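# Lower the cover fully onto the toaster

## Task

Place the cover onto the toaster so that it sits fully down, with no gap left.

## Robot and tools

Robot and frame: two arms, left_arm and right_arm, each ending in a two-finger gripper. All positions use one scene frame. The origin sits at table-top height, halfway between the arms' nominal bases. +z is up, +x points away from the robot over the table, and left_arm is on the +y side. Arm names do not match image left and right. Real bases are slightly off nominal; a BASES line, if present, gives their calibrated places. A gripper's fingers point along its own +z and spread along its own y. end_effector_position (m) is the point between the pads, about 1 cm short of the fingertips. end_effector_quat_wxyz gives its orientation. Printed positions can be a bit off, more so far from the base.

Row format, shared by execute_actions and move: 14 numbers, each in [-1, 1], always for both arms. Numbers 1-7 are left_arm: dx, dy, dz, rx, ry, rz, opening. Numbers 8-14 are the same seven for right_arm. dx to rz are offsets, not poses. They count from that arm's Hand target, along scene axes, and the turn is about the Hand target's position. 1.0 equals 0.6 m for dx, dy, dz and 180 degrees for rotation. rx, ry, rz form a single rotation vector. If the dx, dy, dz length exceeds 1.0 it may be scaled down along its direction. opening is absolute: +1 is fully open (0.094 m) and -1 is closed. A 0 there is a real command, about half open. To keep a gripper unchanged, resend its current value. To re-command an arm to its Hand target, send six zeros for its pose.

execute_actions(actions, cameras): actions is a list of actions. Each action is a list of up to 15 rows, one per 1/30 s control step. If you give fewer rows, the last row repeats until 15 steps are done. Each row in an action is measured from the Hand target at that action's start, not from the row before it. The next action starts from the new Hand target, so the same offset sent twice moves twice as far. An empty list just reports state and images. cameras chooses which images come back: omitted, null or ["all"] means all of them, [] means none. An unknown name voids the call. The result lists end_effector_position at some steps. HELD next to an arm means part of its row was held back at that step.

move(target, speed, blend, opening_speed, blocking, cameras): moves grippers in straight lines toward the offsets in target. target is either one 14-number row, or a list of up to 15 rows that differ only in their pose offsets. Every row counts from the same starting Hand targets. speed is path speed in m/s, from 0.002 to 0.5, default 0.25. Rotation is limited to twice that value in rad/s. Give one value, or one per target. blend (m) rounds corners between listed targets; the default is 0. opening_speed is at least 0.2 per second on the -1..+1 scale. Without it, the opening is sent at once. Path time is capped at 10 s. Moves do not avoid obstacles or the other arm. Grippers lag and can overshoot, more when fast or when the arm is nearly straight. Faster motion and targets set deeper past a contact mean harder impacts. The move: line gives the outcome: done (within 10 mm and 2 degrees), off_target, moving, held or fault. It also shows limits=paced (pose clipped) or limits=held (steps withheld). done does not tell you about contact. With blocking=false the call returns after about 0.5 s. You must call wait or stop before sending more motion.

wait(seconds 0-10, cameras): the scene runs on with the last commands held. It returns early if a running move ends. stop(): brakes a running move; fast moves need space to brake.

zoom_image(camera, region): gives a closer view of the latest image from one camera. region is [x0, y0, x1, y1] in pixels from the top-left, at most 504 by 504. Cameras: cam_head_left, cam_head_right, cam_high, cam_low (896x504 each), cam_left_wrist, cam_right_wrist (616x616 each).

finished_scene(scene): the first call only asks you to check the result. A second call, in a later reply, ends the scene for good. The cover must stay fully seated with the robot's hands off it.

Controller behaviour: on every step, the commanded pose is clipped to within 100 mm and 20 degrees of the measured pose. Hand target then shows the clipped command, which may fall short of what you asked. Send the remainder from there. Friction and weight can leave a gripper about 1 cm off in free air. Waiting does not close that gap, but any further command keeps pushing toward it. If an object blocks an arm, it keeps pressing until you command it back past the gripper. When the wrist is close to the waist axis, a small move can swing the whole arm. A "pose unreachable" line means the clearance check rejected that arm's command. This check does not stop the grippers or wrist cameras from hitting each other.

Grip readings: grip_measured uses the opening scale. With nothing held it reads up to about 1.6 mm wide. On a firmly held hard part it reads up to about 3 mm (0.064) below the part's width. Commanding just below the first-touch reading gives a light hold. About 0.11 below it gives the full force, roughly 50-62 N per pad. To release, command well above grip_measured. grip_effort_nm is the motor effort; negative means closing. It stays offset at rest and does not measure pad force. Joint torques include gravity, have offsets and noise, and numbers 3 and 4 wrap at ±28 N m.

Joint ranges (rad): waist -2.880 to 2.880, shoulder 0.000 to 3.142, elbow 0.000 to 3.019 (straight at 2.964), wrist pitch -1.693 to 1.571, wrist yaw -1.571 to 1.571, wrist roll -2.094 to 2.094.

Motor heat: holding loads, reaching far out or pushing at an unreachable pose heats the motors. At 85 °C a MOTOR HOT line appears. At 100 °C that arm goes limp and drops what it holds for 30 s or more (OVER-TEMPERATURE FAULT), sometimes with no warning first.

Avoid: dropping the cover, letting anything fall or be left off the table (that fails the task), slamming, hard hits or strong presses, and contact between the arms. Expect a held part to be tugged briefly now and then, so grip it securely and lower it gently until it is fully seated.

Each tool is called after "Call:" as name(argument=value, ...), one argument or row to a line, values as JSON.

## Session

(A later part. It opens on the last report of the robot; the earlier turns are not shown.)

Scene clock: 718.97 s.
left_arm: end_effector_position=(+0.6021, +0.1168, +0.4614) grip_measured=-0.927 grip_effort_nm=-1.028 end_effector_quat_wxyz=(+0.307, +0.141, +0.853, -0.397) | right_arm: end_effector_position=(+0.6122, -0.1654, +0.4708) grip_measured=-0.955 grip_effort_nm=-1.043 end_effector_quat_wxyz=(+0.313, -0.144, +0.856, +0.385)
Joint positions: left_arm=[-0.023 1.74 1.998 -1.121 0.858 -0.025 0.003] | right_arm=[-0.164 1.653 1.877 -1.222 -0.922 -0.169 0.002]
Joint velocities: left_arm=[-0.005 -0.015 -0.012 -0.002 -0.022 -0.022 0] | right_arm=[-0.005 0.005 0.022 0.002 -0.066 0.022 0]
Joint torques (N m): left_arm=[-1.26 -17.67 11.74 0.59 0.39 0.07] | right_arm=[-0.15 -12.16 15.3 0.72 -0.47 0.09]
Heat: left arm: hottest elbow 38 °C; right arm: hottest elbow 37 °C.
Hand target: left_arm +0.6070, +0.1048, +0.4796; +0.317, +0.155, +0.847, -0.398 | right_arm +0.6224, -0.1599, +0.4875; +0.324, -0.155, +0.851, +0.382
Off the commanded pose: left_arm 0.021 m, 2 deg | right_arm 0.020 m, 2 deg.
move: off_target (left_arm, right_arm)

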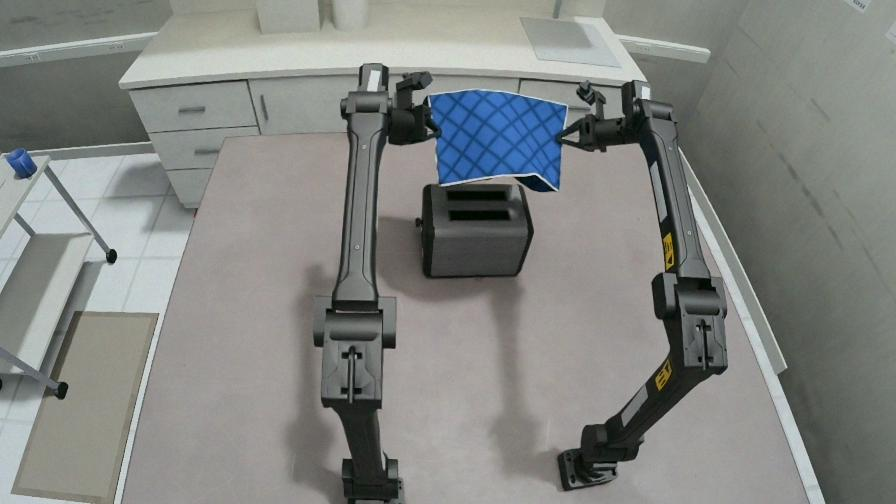

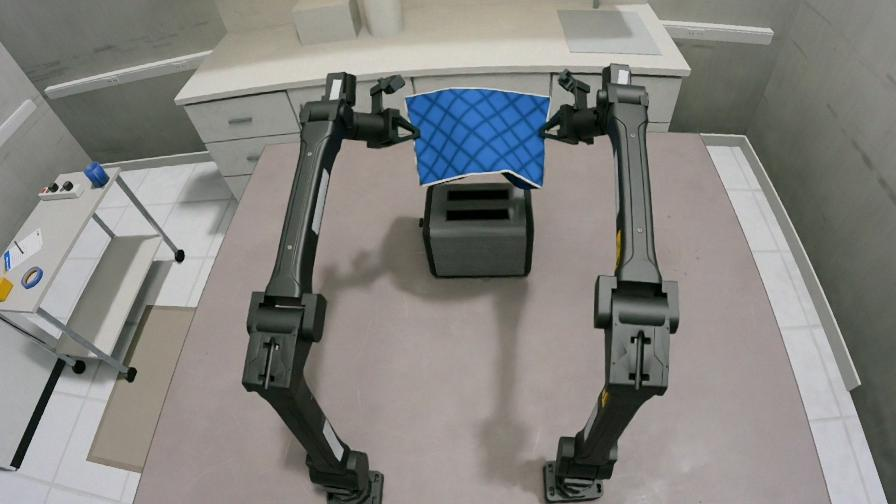

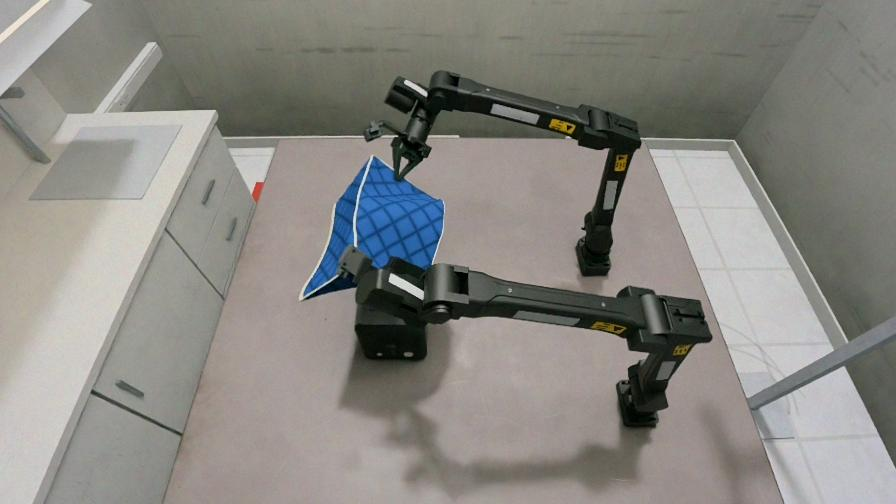

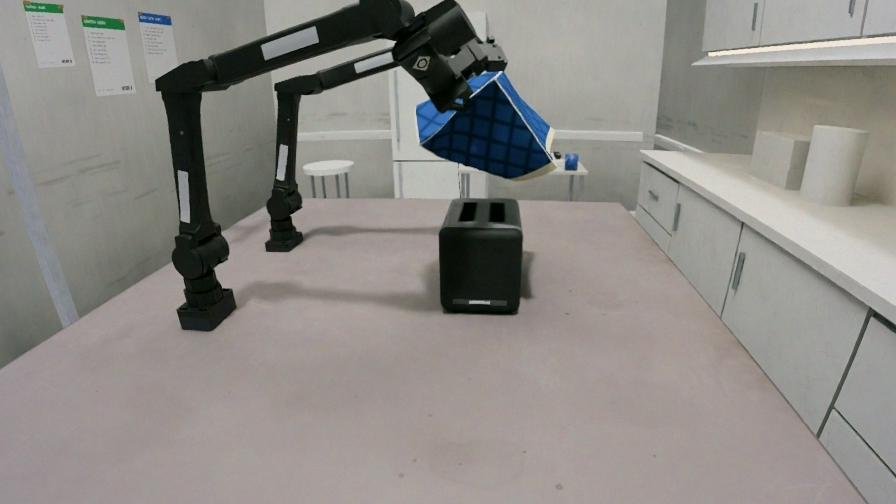

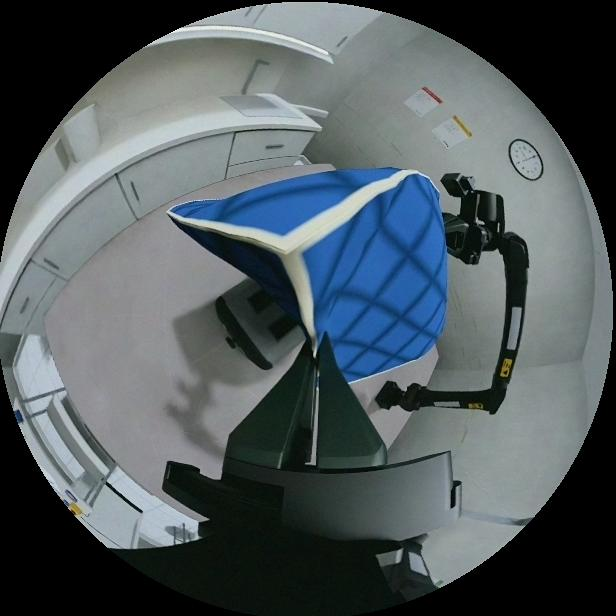

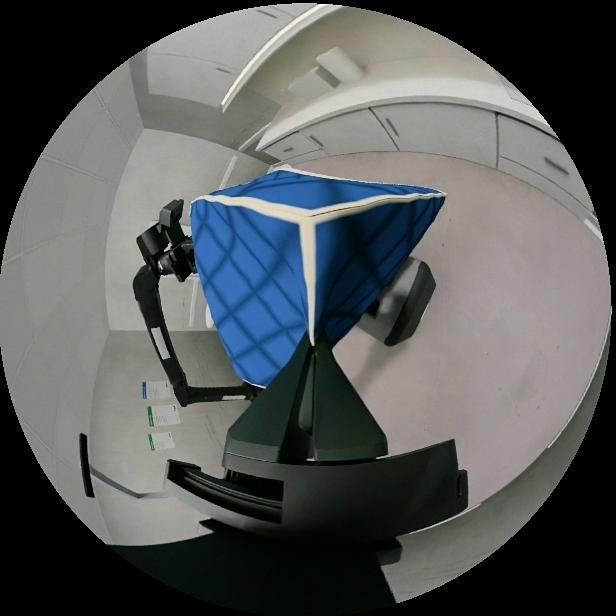

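Call:
move(
  target=[0.0,0.01,0.13,0,0.23,0,-1,0,-0.01,0.12,0,0.23,0,-1],
  speed=0.15,
)

Call:
zoom_image(
  camera="cam_low",
  region=[340, 20, 640, 320],
)

Scene clock: 728.80 s.
left_arm: end_effector_position=(+0.6031, +0.1044, +0.5532) grip_measured=-0.927 grip_effort_nm=-1.028 end_effector_quat_wxyz=(+0.140, -0.058, +0.854, -0.498) | right_arm: end_effector_position=(+0.6147, -0.1632, +0.5532) grip_measured=-0.956 grip_effort_nm=-1.043 end_effector_quat_wxyz=(+0.172, +0.062, +0.871, +0.456)
Joint positions: left_arm=[-0.023 2.055 2.758 -1.683 0.977 -0.476 0.003] | right_arm=[-0.164 1.848 2.4 -1.672 -0.947 0.248 0.002]
Joint velocities: left_arm=[-0.005 0.005 -0.022 -0.012 -0.051 -0.037 0] | right_arm=[-0.005 0.005 -0.007 -0.002 0.007 -0.037 0.001]
Joint torques (N m): left_arm=[0.62 -20.25 9.55 0.53 0.63 -0.06] | right_arm=[-1.2 -12.75 13.18 0.54 -0.7 0.26]
Heat: left arm: hottest elbow 39 °C; right arm: hottest elbow 39 °C.
Hand target: left_arm +0.6074, +0.1099, +0.5593; +0.001, +0.003, +0.903, -0.429 | right_arm +0.6232, -0.1661, +0.5589; +0.019, -0.003, +0.909, +0.417
Off the commanded pose: left_arm 0.009 m, 21 deg; orientation clipped | right_arm 0.010 m, 22 deg; orientation clipped.
joint sent to its limit (left arm) — joint 4 (wrist pitch), lower limit. The joint targets are off in orientation, not in position.
joint sent to its limit (right arm) — joint 4 (wrist pitch), lower limit. The joint targets are off in orientation, not in position.
move: off_target (left_arm, right_arm); limits=paced

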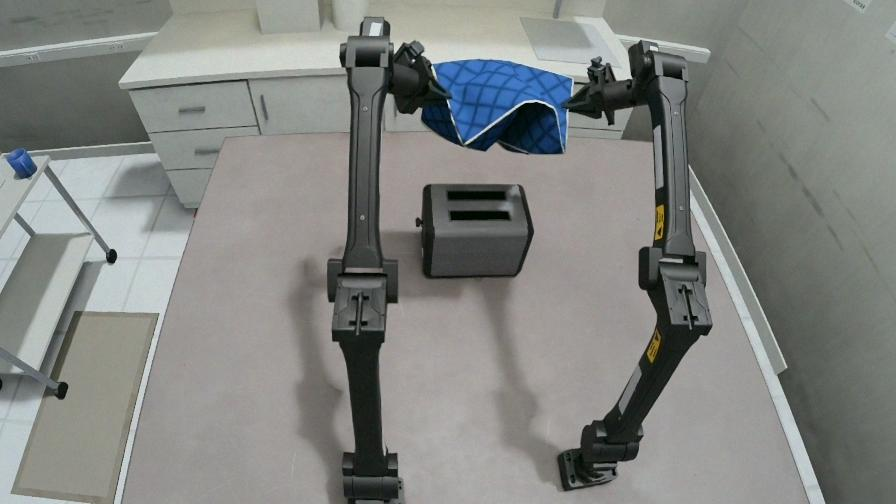

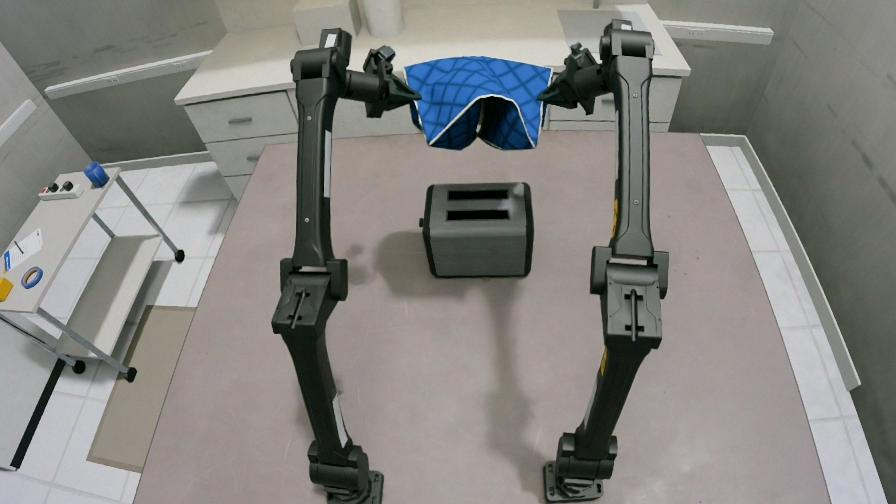

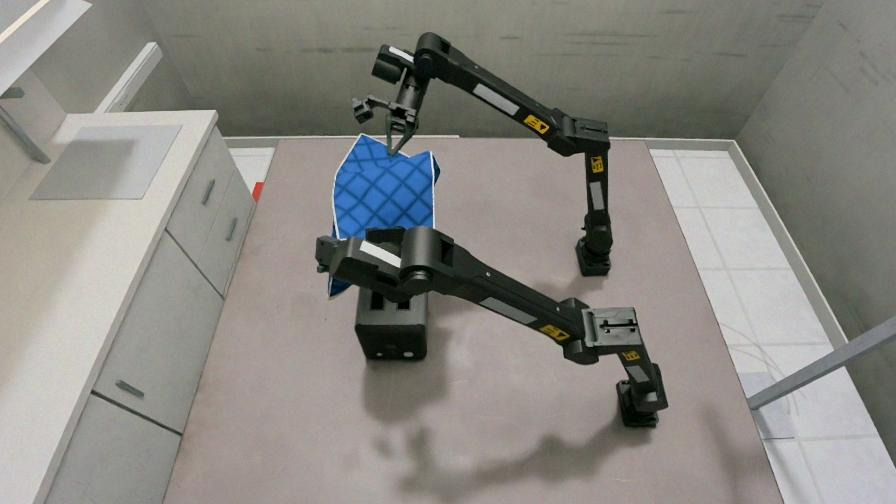

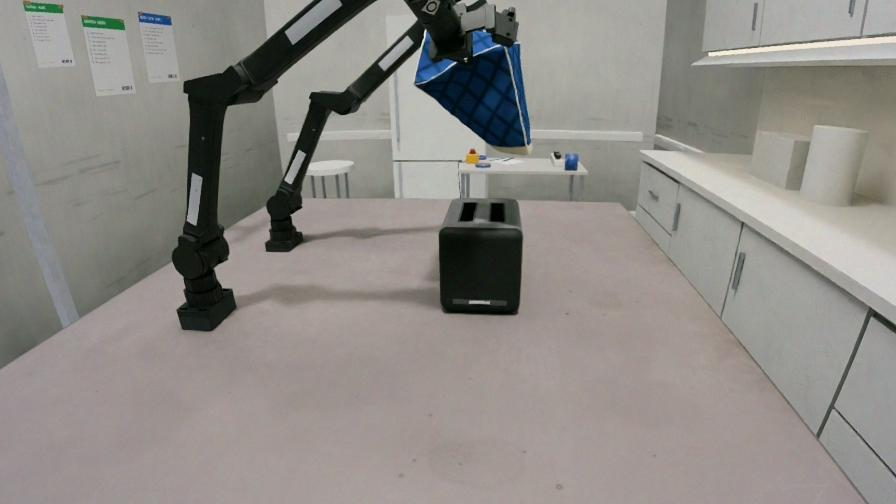

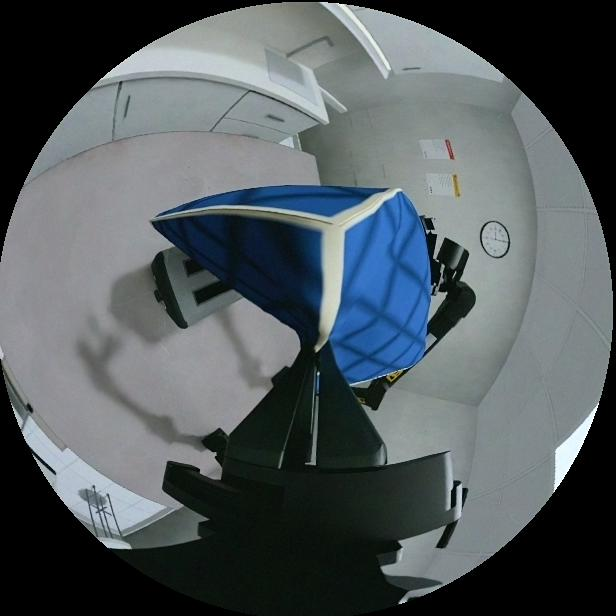

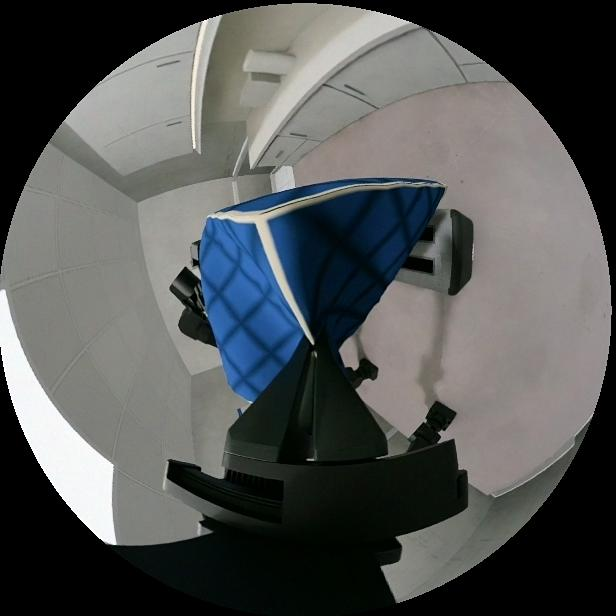

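Scaled by 1.680.

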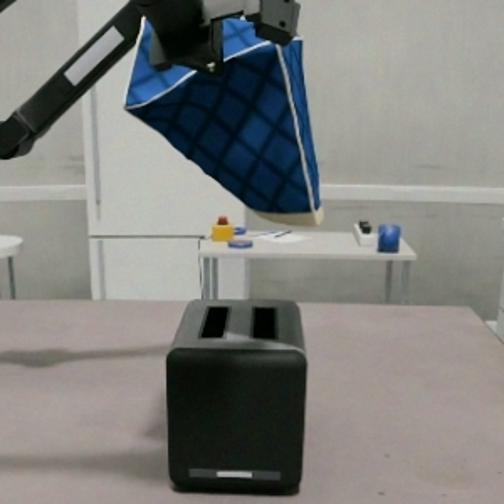

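Call:
move(
  target=[0.02,0.045,-0.09,0,0,0,-1,0.0,-0.045,-0.09,0,0,0,-1],
  speed=0.1,
)

Call:
zoom_image(
  camera="cam_low",
  region=[340, 20, 640, 320],
)

Call:
zoom_image(
  camera="cam_head_right",
  region=[380, 40, 580, 240],
)

Scene clock: 735.03 s.
left_arm: end_effector_position=(+0.6161, +0.1156, +0.5037) grip_measured=-0.927 grip_effort_nm=-1.023 end_effector_quat_wxyz=(+0.122, -0.044, +0.866, -0.483) | right_arm: end_effector_position=(+0.6181, -0.1748, +0.5156) grip_measured=-0.956 grip_effort_nm=-1.038 end_effector_quat_wxyz=(+0.159, +0.048, +0.879, +0.446)
Joint positions: left_arm=[-0.007 2.055 2.634 -1.683 0.97 -0.354 0.003] | right_arm=[-0.181 1.848 2.309 -1.673 -0.941 0.148 0.002]
Joint velocities: left_arm=[-0.005 -0.005 0.007 -0.012 -0.051 0.037 0.001] | right_arm=[-0.005 -0.005 0.032 0.002 -0.066 -0.022 0]
Joint torques (N m): left_arm=[2.26 -22.53 6.98 0.27 0.29 0.1] | right_arm=[-3.14 -14.21 7.87 0.46 -0.22 -0.11]
Heat: left arm: hottest elbow 40 °C; right arm: hottest elbow 38 °C.
Hand target: left_arm +0.6199, +0.1376, +0.5057; +0.002, +0.002, +0.903, -0.429 | right_arm +0.6228, -0.1928, +0.5045; +0.019, -0.003, +0.909, +0.416
Off the commanded pose: left_arm 0.022 m, 17 deg | right_arm 0.022 m, 18 deg.
joint sent to its limit (left arm) — joint 4 (wrist pitch), lower limit. The joint targets are off in orientation, not in position.
joint sent to its limit (right arm) — joint 4 (wrist pitch), lower limit. The joint targets are off in orientation, not in position.
move: off_target (left_arm, right_arm)

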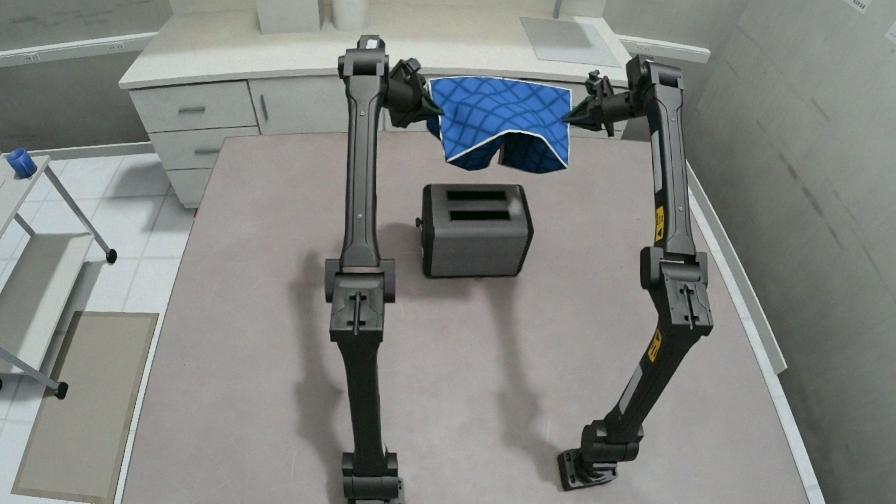

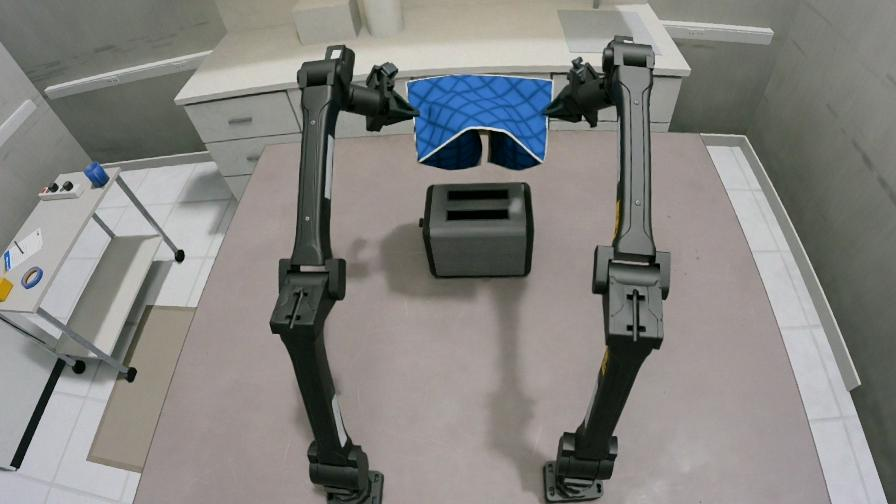

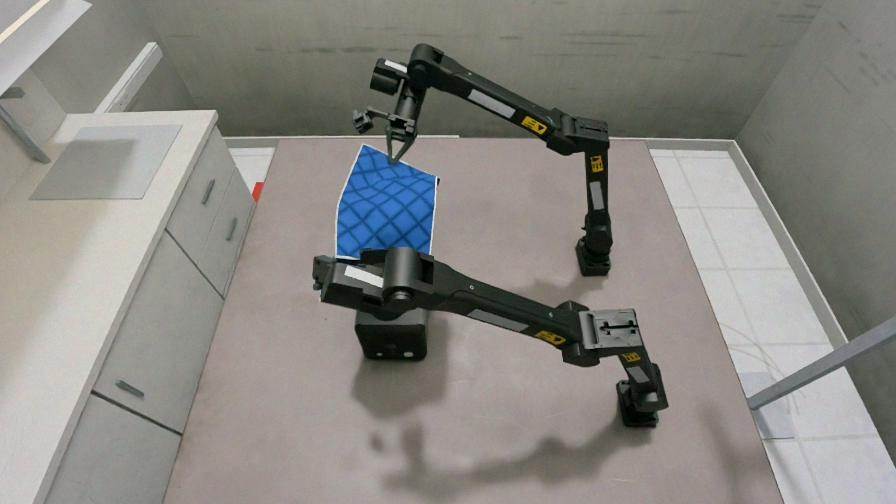

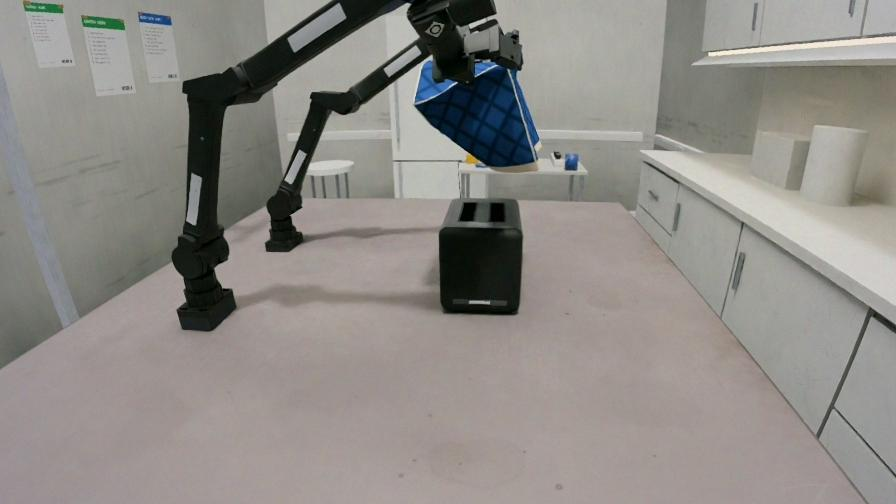

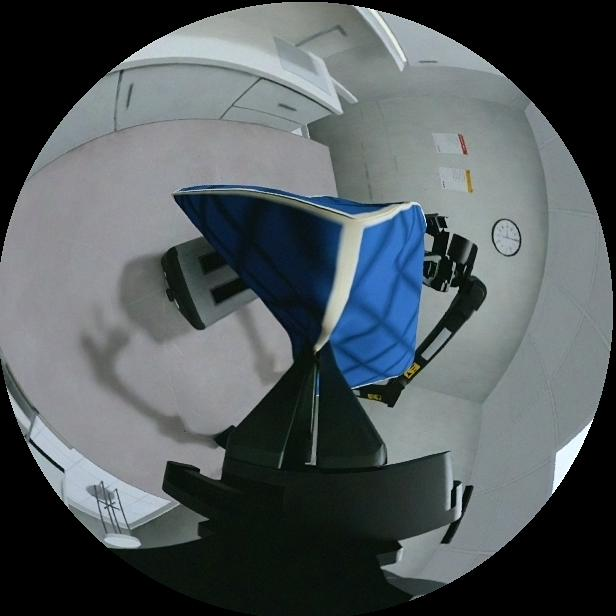

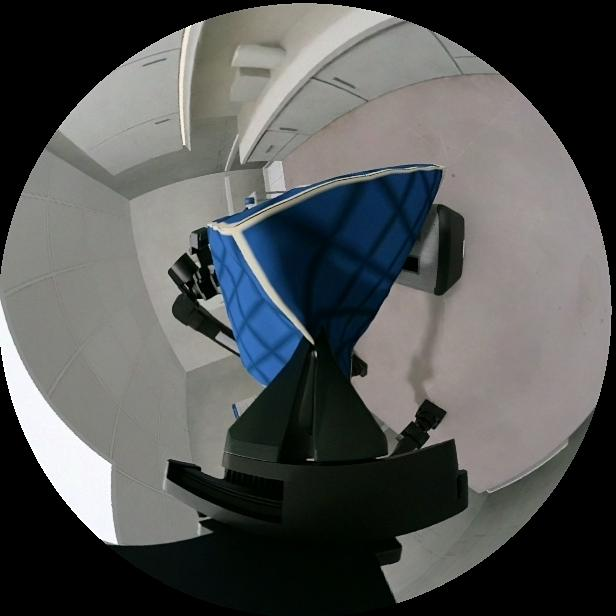

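Scaled by 1.680.

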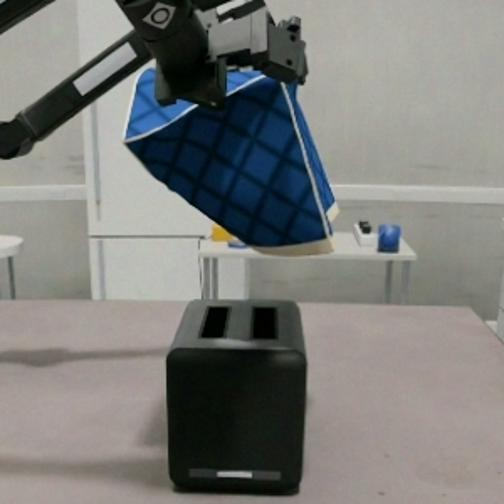

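Scaled by 2.520.

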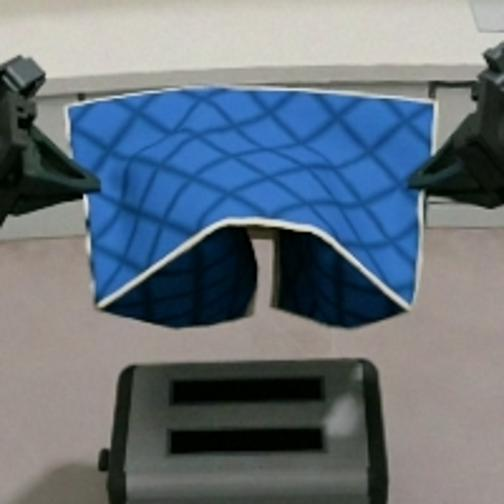

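Call:
move(
  target=[-0.06,-0.02,0.0,0,-0.42,0,-1,-0.06,0.02,0.0,0,-0.42,0,-1],
  speed=0.25,
)

Call:
zoom_image(
  camera="cam_low",
  region=[340, 20, 640, 320],
)

Call:
zoom_image(
  camera="cam_head_right",
  region=[380, 40, 580, 240],
)

Scene clock: 747.93 s.
left_arm: end_effector_position=(+0.5923, +0.1232, +0.4708) grip_measured=-0.927 grip_effort_nm=-1.028 end_effector_quat_wxyz=(+0.526, +0.258, +0.731, -0.349) | right_arm: end_effector_position=(+0.5945, -0.1785, +0.4950) grip_measured=-0.956 grip_effort_nm=-1.033 end_effector_quat_wxyz=(+0.563, -0.254, +0.714, +0.331)
Joint positions: left_arm=[-0.007 1.538 1.552 -0.343 0.896 0.015 0.003] | right_arm=[-0.208 1.413 1.395 -0.271 -1.026 -0.06 0.002]
Joint velocities: left_arm=[-0.005 -0.015 -0.007 0.002 0.022 -0.037 0.001] | right_arm=[-0.005 -0.005 -0.002 0.012 -0.022 -0.037 0]
Joint torques (N m): left_arm=[0.26 -19.72 8.76 1.94 0.25 0.12] | right_arm=[-1.55 -12.28 9.48 1.78 -0.45 0.2]
Heat: left arm: hottest elbow 39 °C; right arm: hottest elbow 37 °C.
Hand target: left_arm +0.5816, +0.1255, +0.5022; +0.552, +0.270, +0.712, -0.339 | right_arm +0.5853, -0.1807, +0.5071; +0.573, -0.257, +0.706, +0.328
Off the commanded pose: left_arm 0.036 m, 4 deg | right_arm 0.012 m, 1 deg.
move: off_target (left_arm, right_arm)

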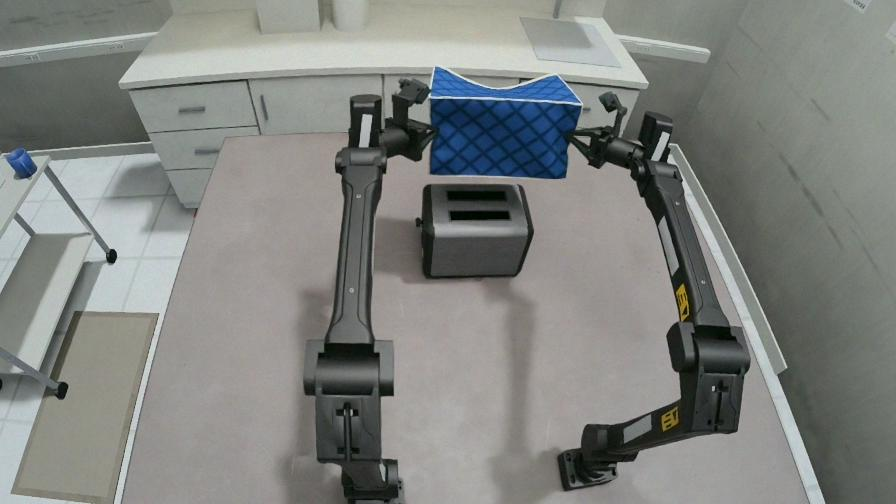

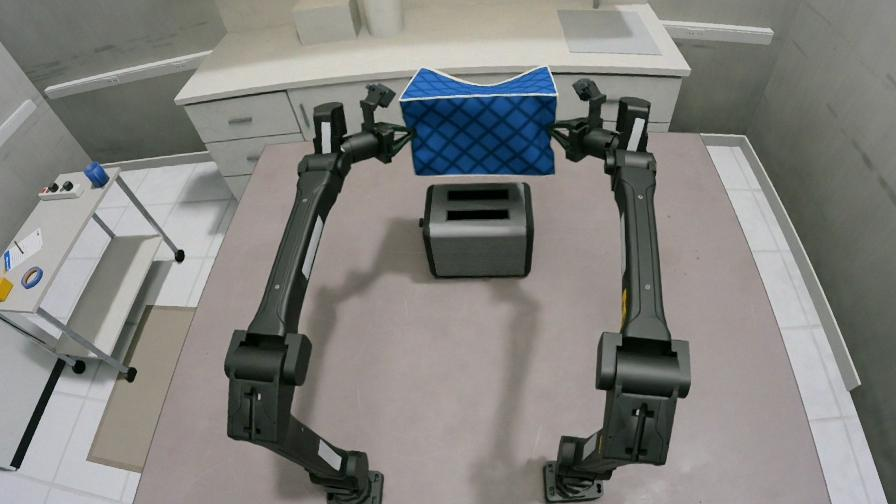

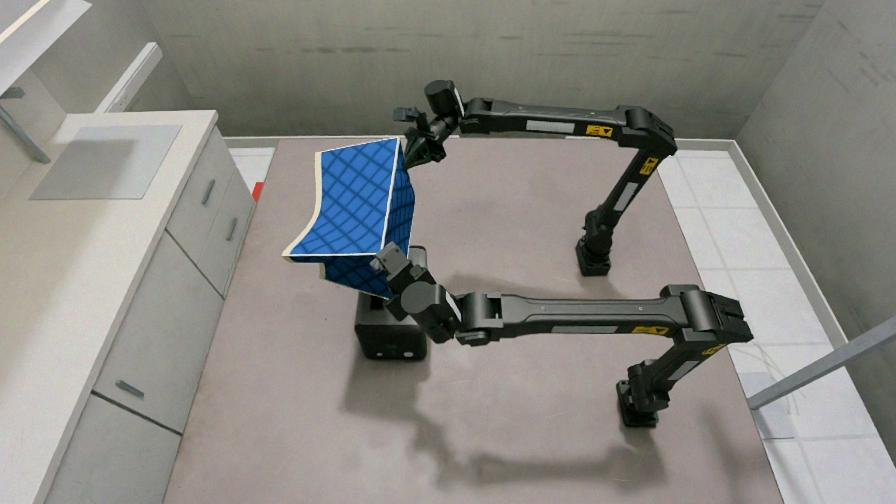

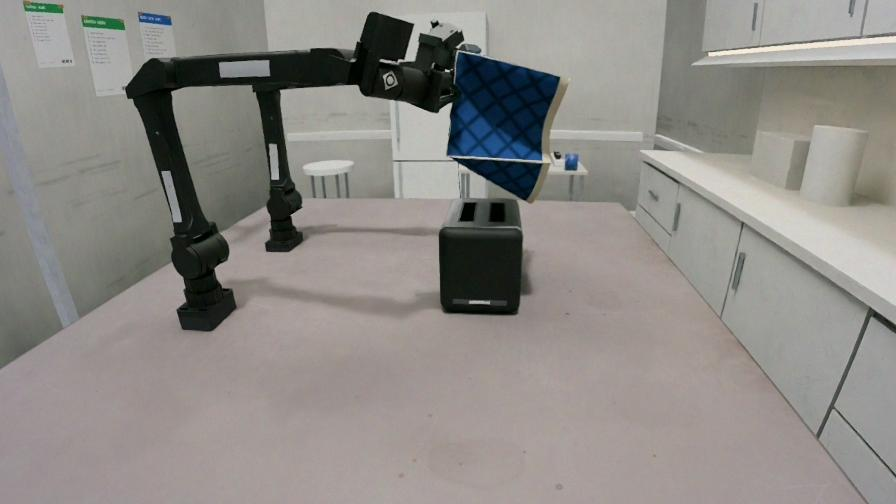

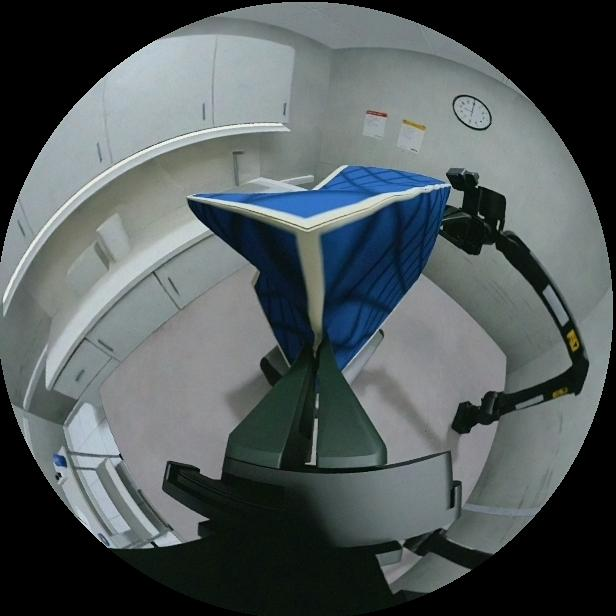

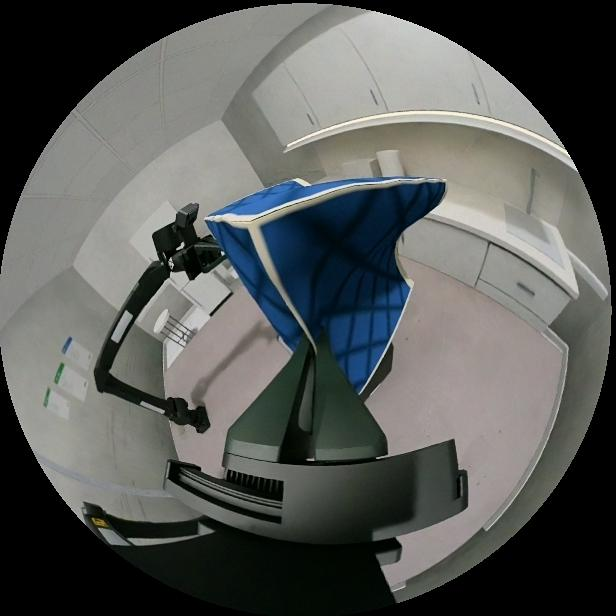

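Scaled by 1.680.

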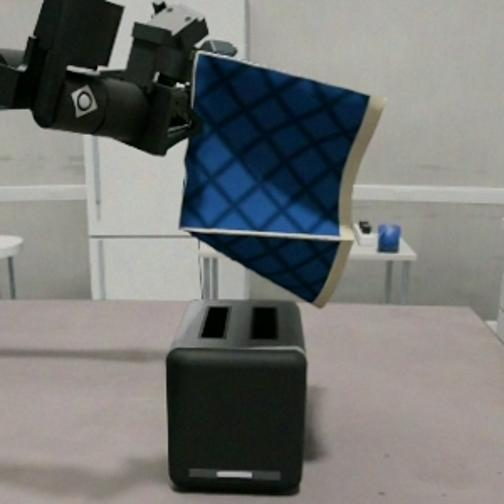

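Scaled by 2.520.

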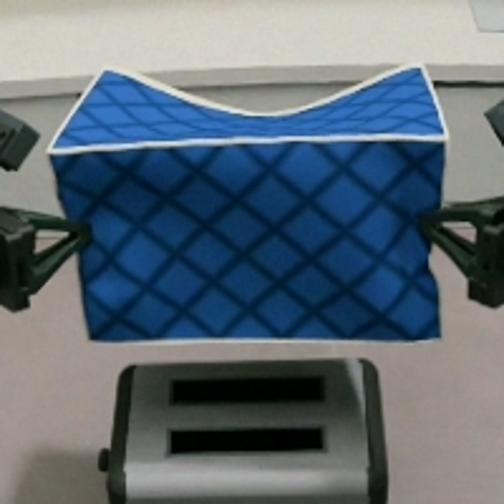

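Call:
move(
  target=[-0.0,0.0,0.03,0,0.25,0,-1,0.0,0.0,0.03,0,0.25,0,-1],
  speed=0.15,
  cameras=["cam_low","cam_high","cam_head_right"],
)

Call:
zoom_image(
  camera="cam_low",
  region=[340, 20, 640, 320],
)

Call:
zoom_image(
  camera="cam_head_right",
  region=[380, 40, 580, 240],
)

Scene clock: 756.77 s.
left_arm: end_effector_position=(+0.5772, +0.1233, +0.5115) grip_measured=-0.927 grip_effort_nm=-1.023 end_effector_quat_wxyz=(+0.229, +0.110, +0.872, -0.419) | right_arm: end_effector_position=(+0.5770, -0.1839, +0.5154) grip_measured=-0.956 grip_effort_nm=-1.033 end_effector_quat_wxyz=(+0.250, -0.097, +0.874, +0.406)
Joint positions: left_arm=[-0.007 1.844 2.333 -1.545 0.895 -0.003 0.003] | right_arm=[-0.208 1.683 2.073 -1.573 -0.939 -0.193 0.002]
Joint velocities: left_arm=[-0.005 -0.005 -0.007 0.012 0.037 -0.007 -0.001] | right_arm=[0.005 -0.015 -0.002 -0.012 0.051 -0.066 0]
Joint torques (N m): left_arm=[0.03 -17.96 10.81 0.47 0.52 0.15] | right_arm=[-0.26 -11.11 14.02 0.46 -0.38 -0.12]
Heat: left arm: hottest elbow 39 °C; right arm: hottest elbow 37 °C.
Hand target: left_arm +0.5832, +0.1253, +0.5226; +0.240, +0.115, +0.869, -0.418 | right_arm +0.5870, -0.1810, +0.5233; +0.259, -0.112, +0.872, +0.400
Off the commanded pose: left_arm 0.010 m, 2 deg | right_arm 0.013 m, 2 deg.
move: off_target (right_arm)
Images, in order (width x height): cam_head_right 896x504, cam_high 896x504, cam_low 896x504.

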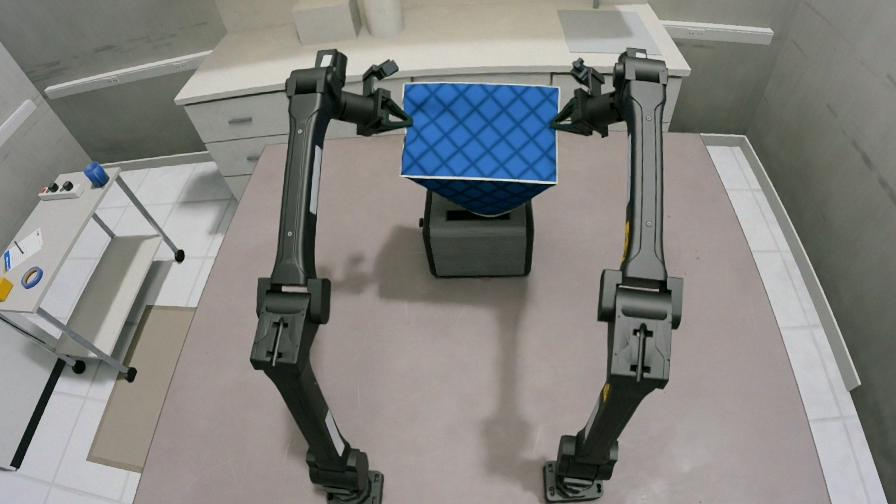

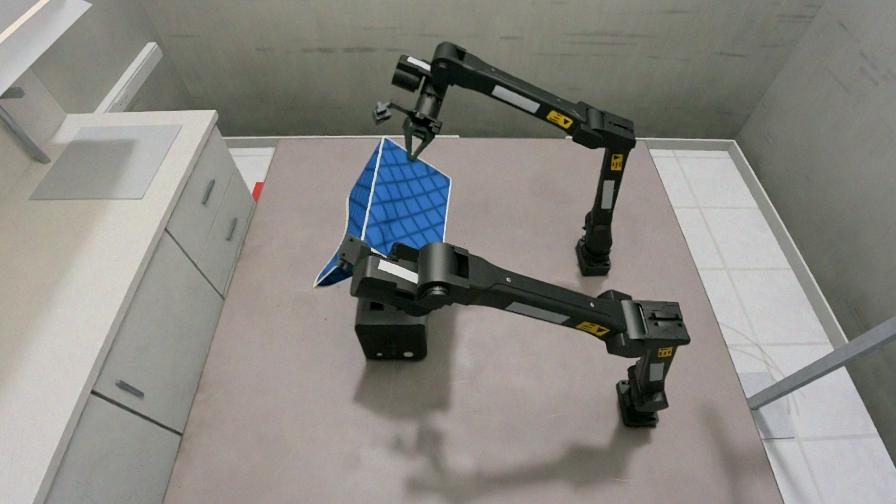

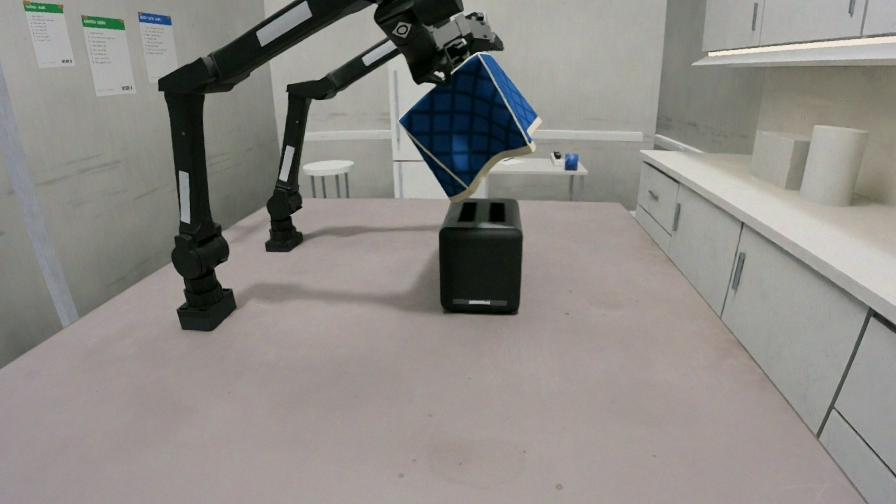

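Scaled by 1.680.

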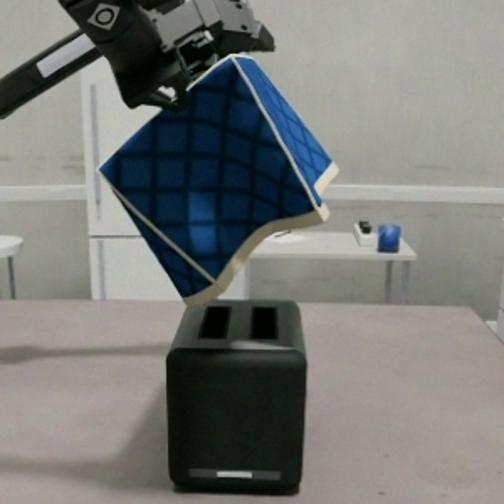

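Scaled by 2.520.

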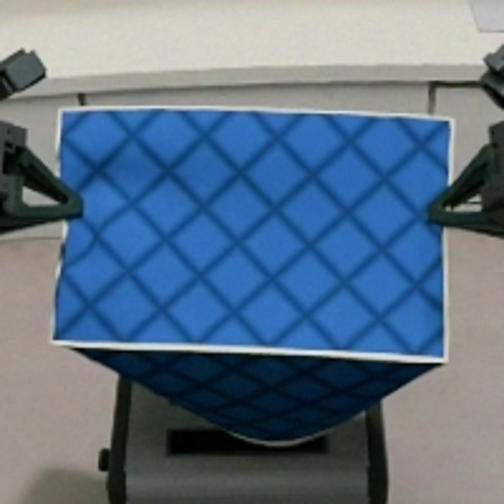

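Call:
move(
  target=[
    [-0.13,0,0,0,0,0,-1,-0.13,0,0,0,0,0,-1],
    [-0.13,0,-0.13,0,0,0,-1,-0.13,0,-0.13,0,0,0,-1],
  ],
  speed=0.15,
  cameras=["cam_low","cam_high","cam_head_right"],
)

Call:
zoom_image(
  camera="cam_low",
  region=[340, 20, 640, 320],
)

Scene clock: 763.00 s.
left_arm: end_effector_position=(+0.5106, +0.1236, +0.4195) grip_measured=-0.927 grip_effort_nm=-1.028 end_effector_quat_wxyz=(+0.215, +0.109, +0.876, -0.418) | right_arm: end_effector_position=(+0.5141, -0.1793, +0.4388) grip_measured=-0.956 grip_effort_nm=-1.043 end_effector_quat_wxyz=(+0.247, -0.108, +0.875, +0.402)
Joint positions: left_arm=[-0.007 1.568 1.721 -1.248 0.893 0.015 0.003] | right_arm=[-0.221 1.465 1.613 -1.371 -0.939 -0.252 0.002]
Joint velocities: left_arm=[-0.015 0.005 -0.012 0.012 -0.066 -0.066 0] | right_arm=[-0.024 -0.005 0.002 0.002 -0.022 0.022 0]
Joint torques (N m): left_arm=[0.44 -18.84 8.2 1.28 0.69 0.04] | right_arm=[-1.49 -11.99 8.51 0.88 -0.77 0.01]
Heat: left arm: hottest elbow 40 °C; right arm: hottest elbow 38 °C.
Hand target: left_arm +0.5052, +0.1264, +0.4430; +0.240, +0.115, +0.869, -0.418 | right_arm +0.5082, -0.1810, +0.4462; +0.258, -0.112, +0.872, +0.400
Off the commanded pose: left_arm 0.026 m, 3 deg | right_arm 0.008 m, 1 deg.
move: off_target (left_arm)
Images, in order (width x height): cam_head_right 896x504, cam_high 896x504, cam_low 896x504.

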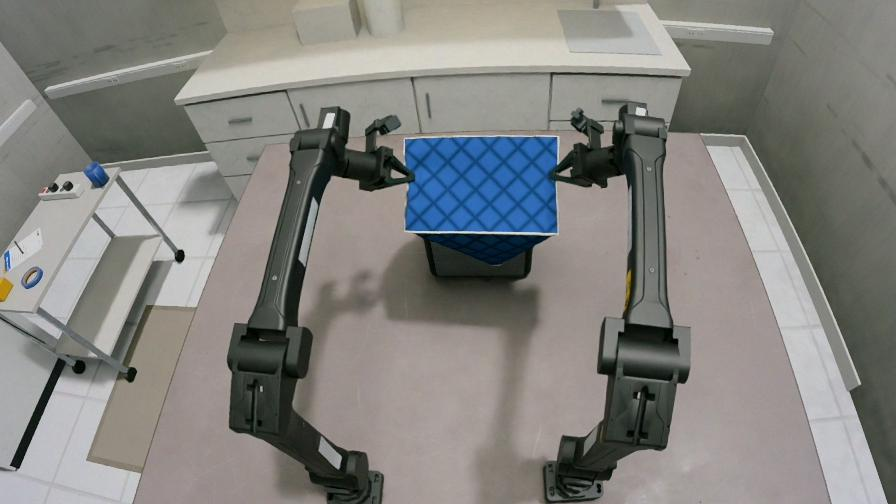

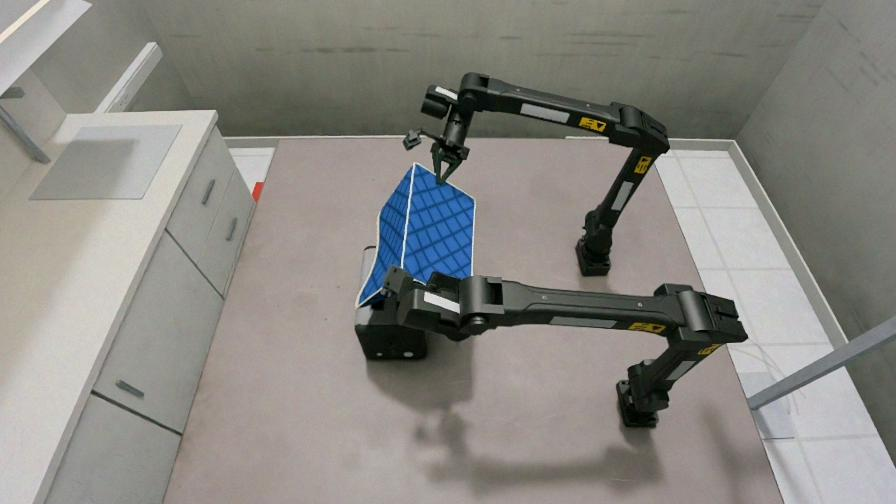

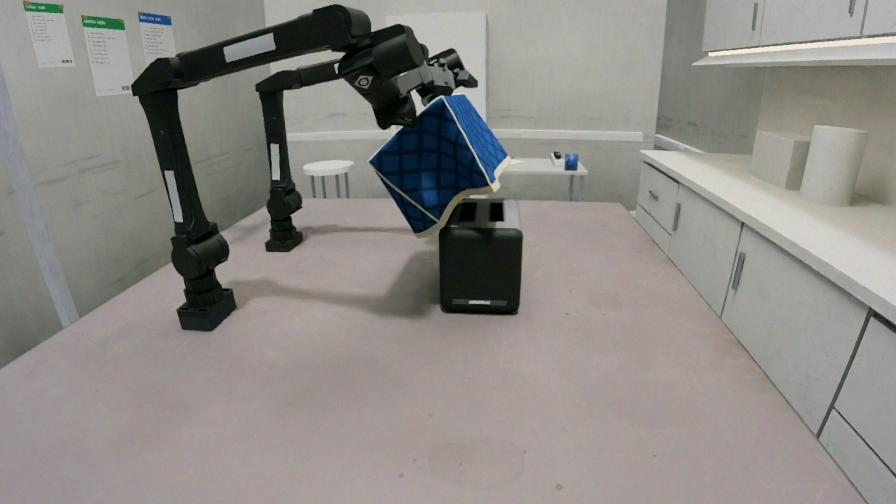

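Scaled by 1.680.

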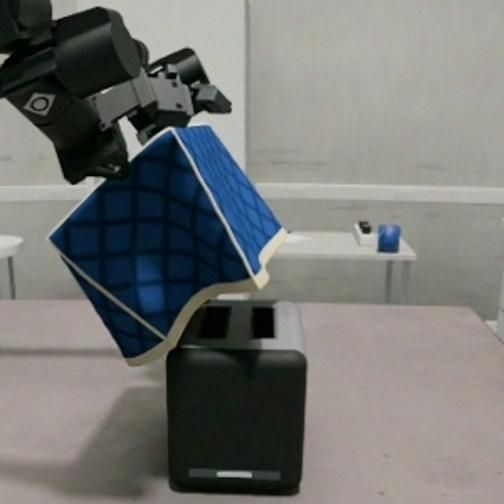

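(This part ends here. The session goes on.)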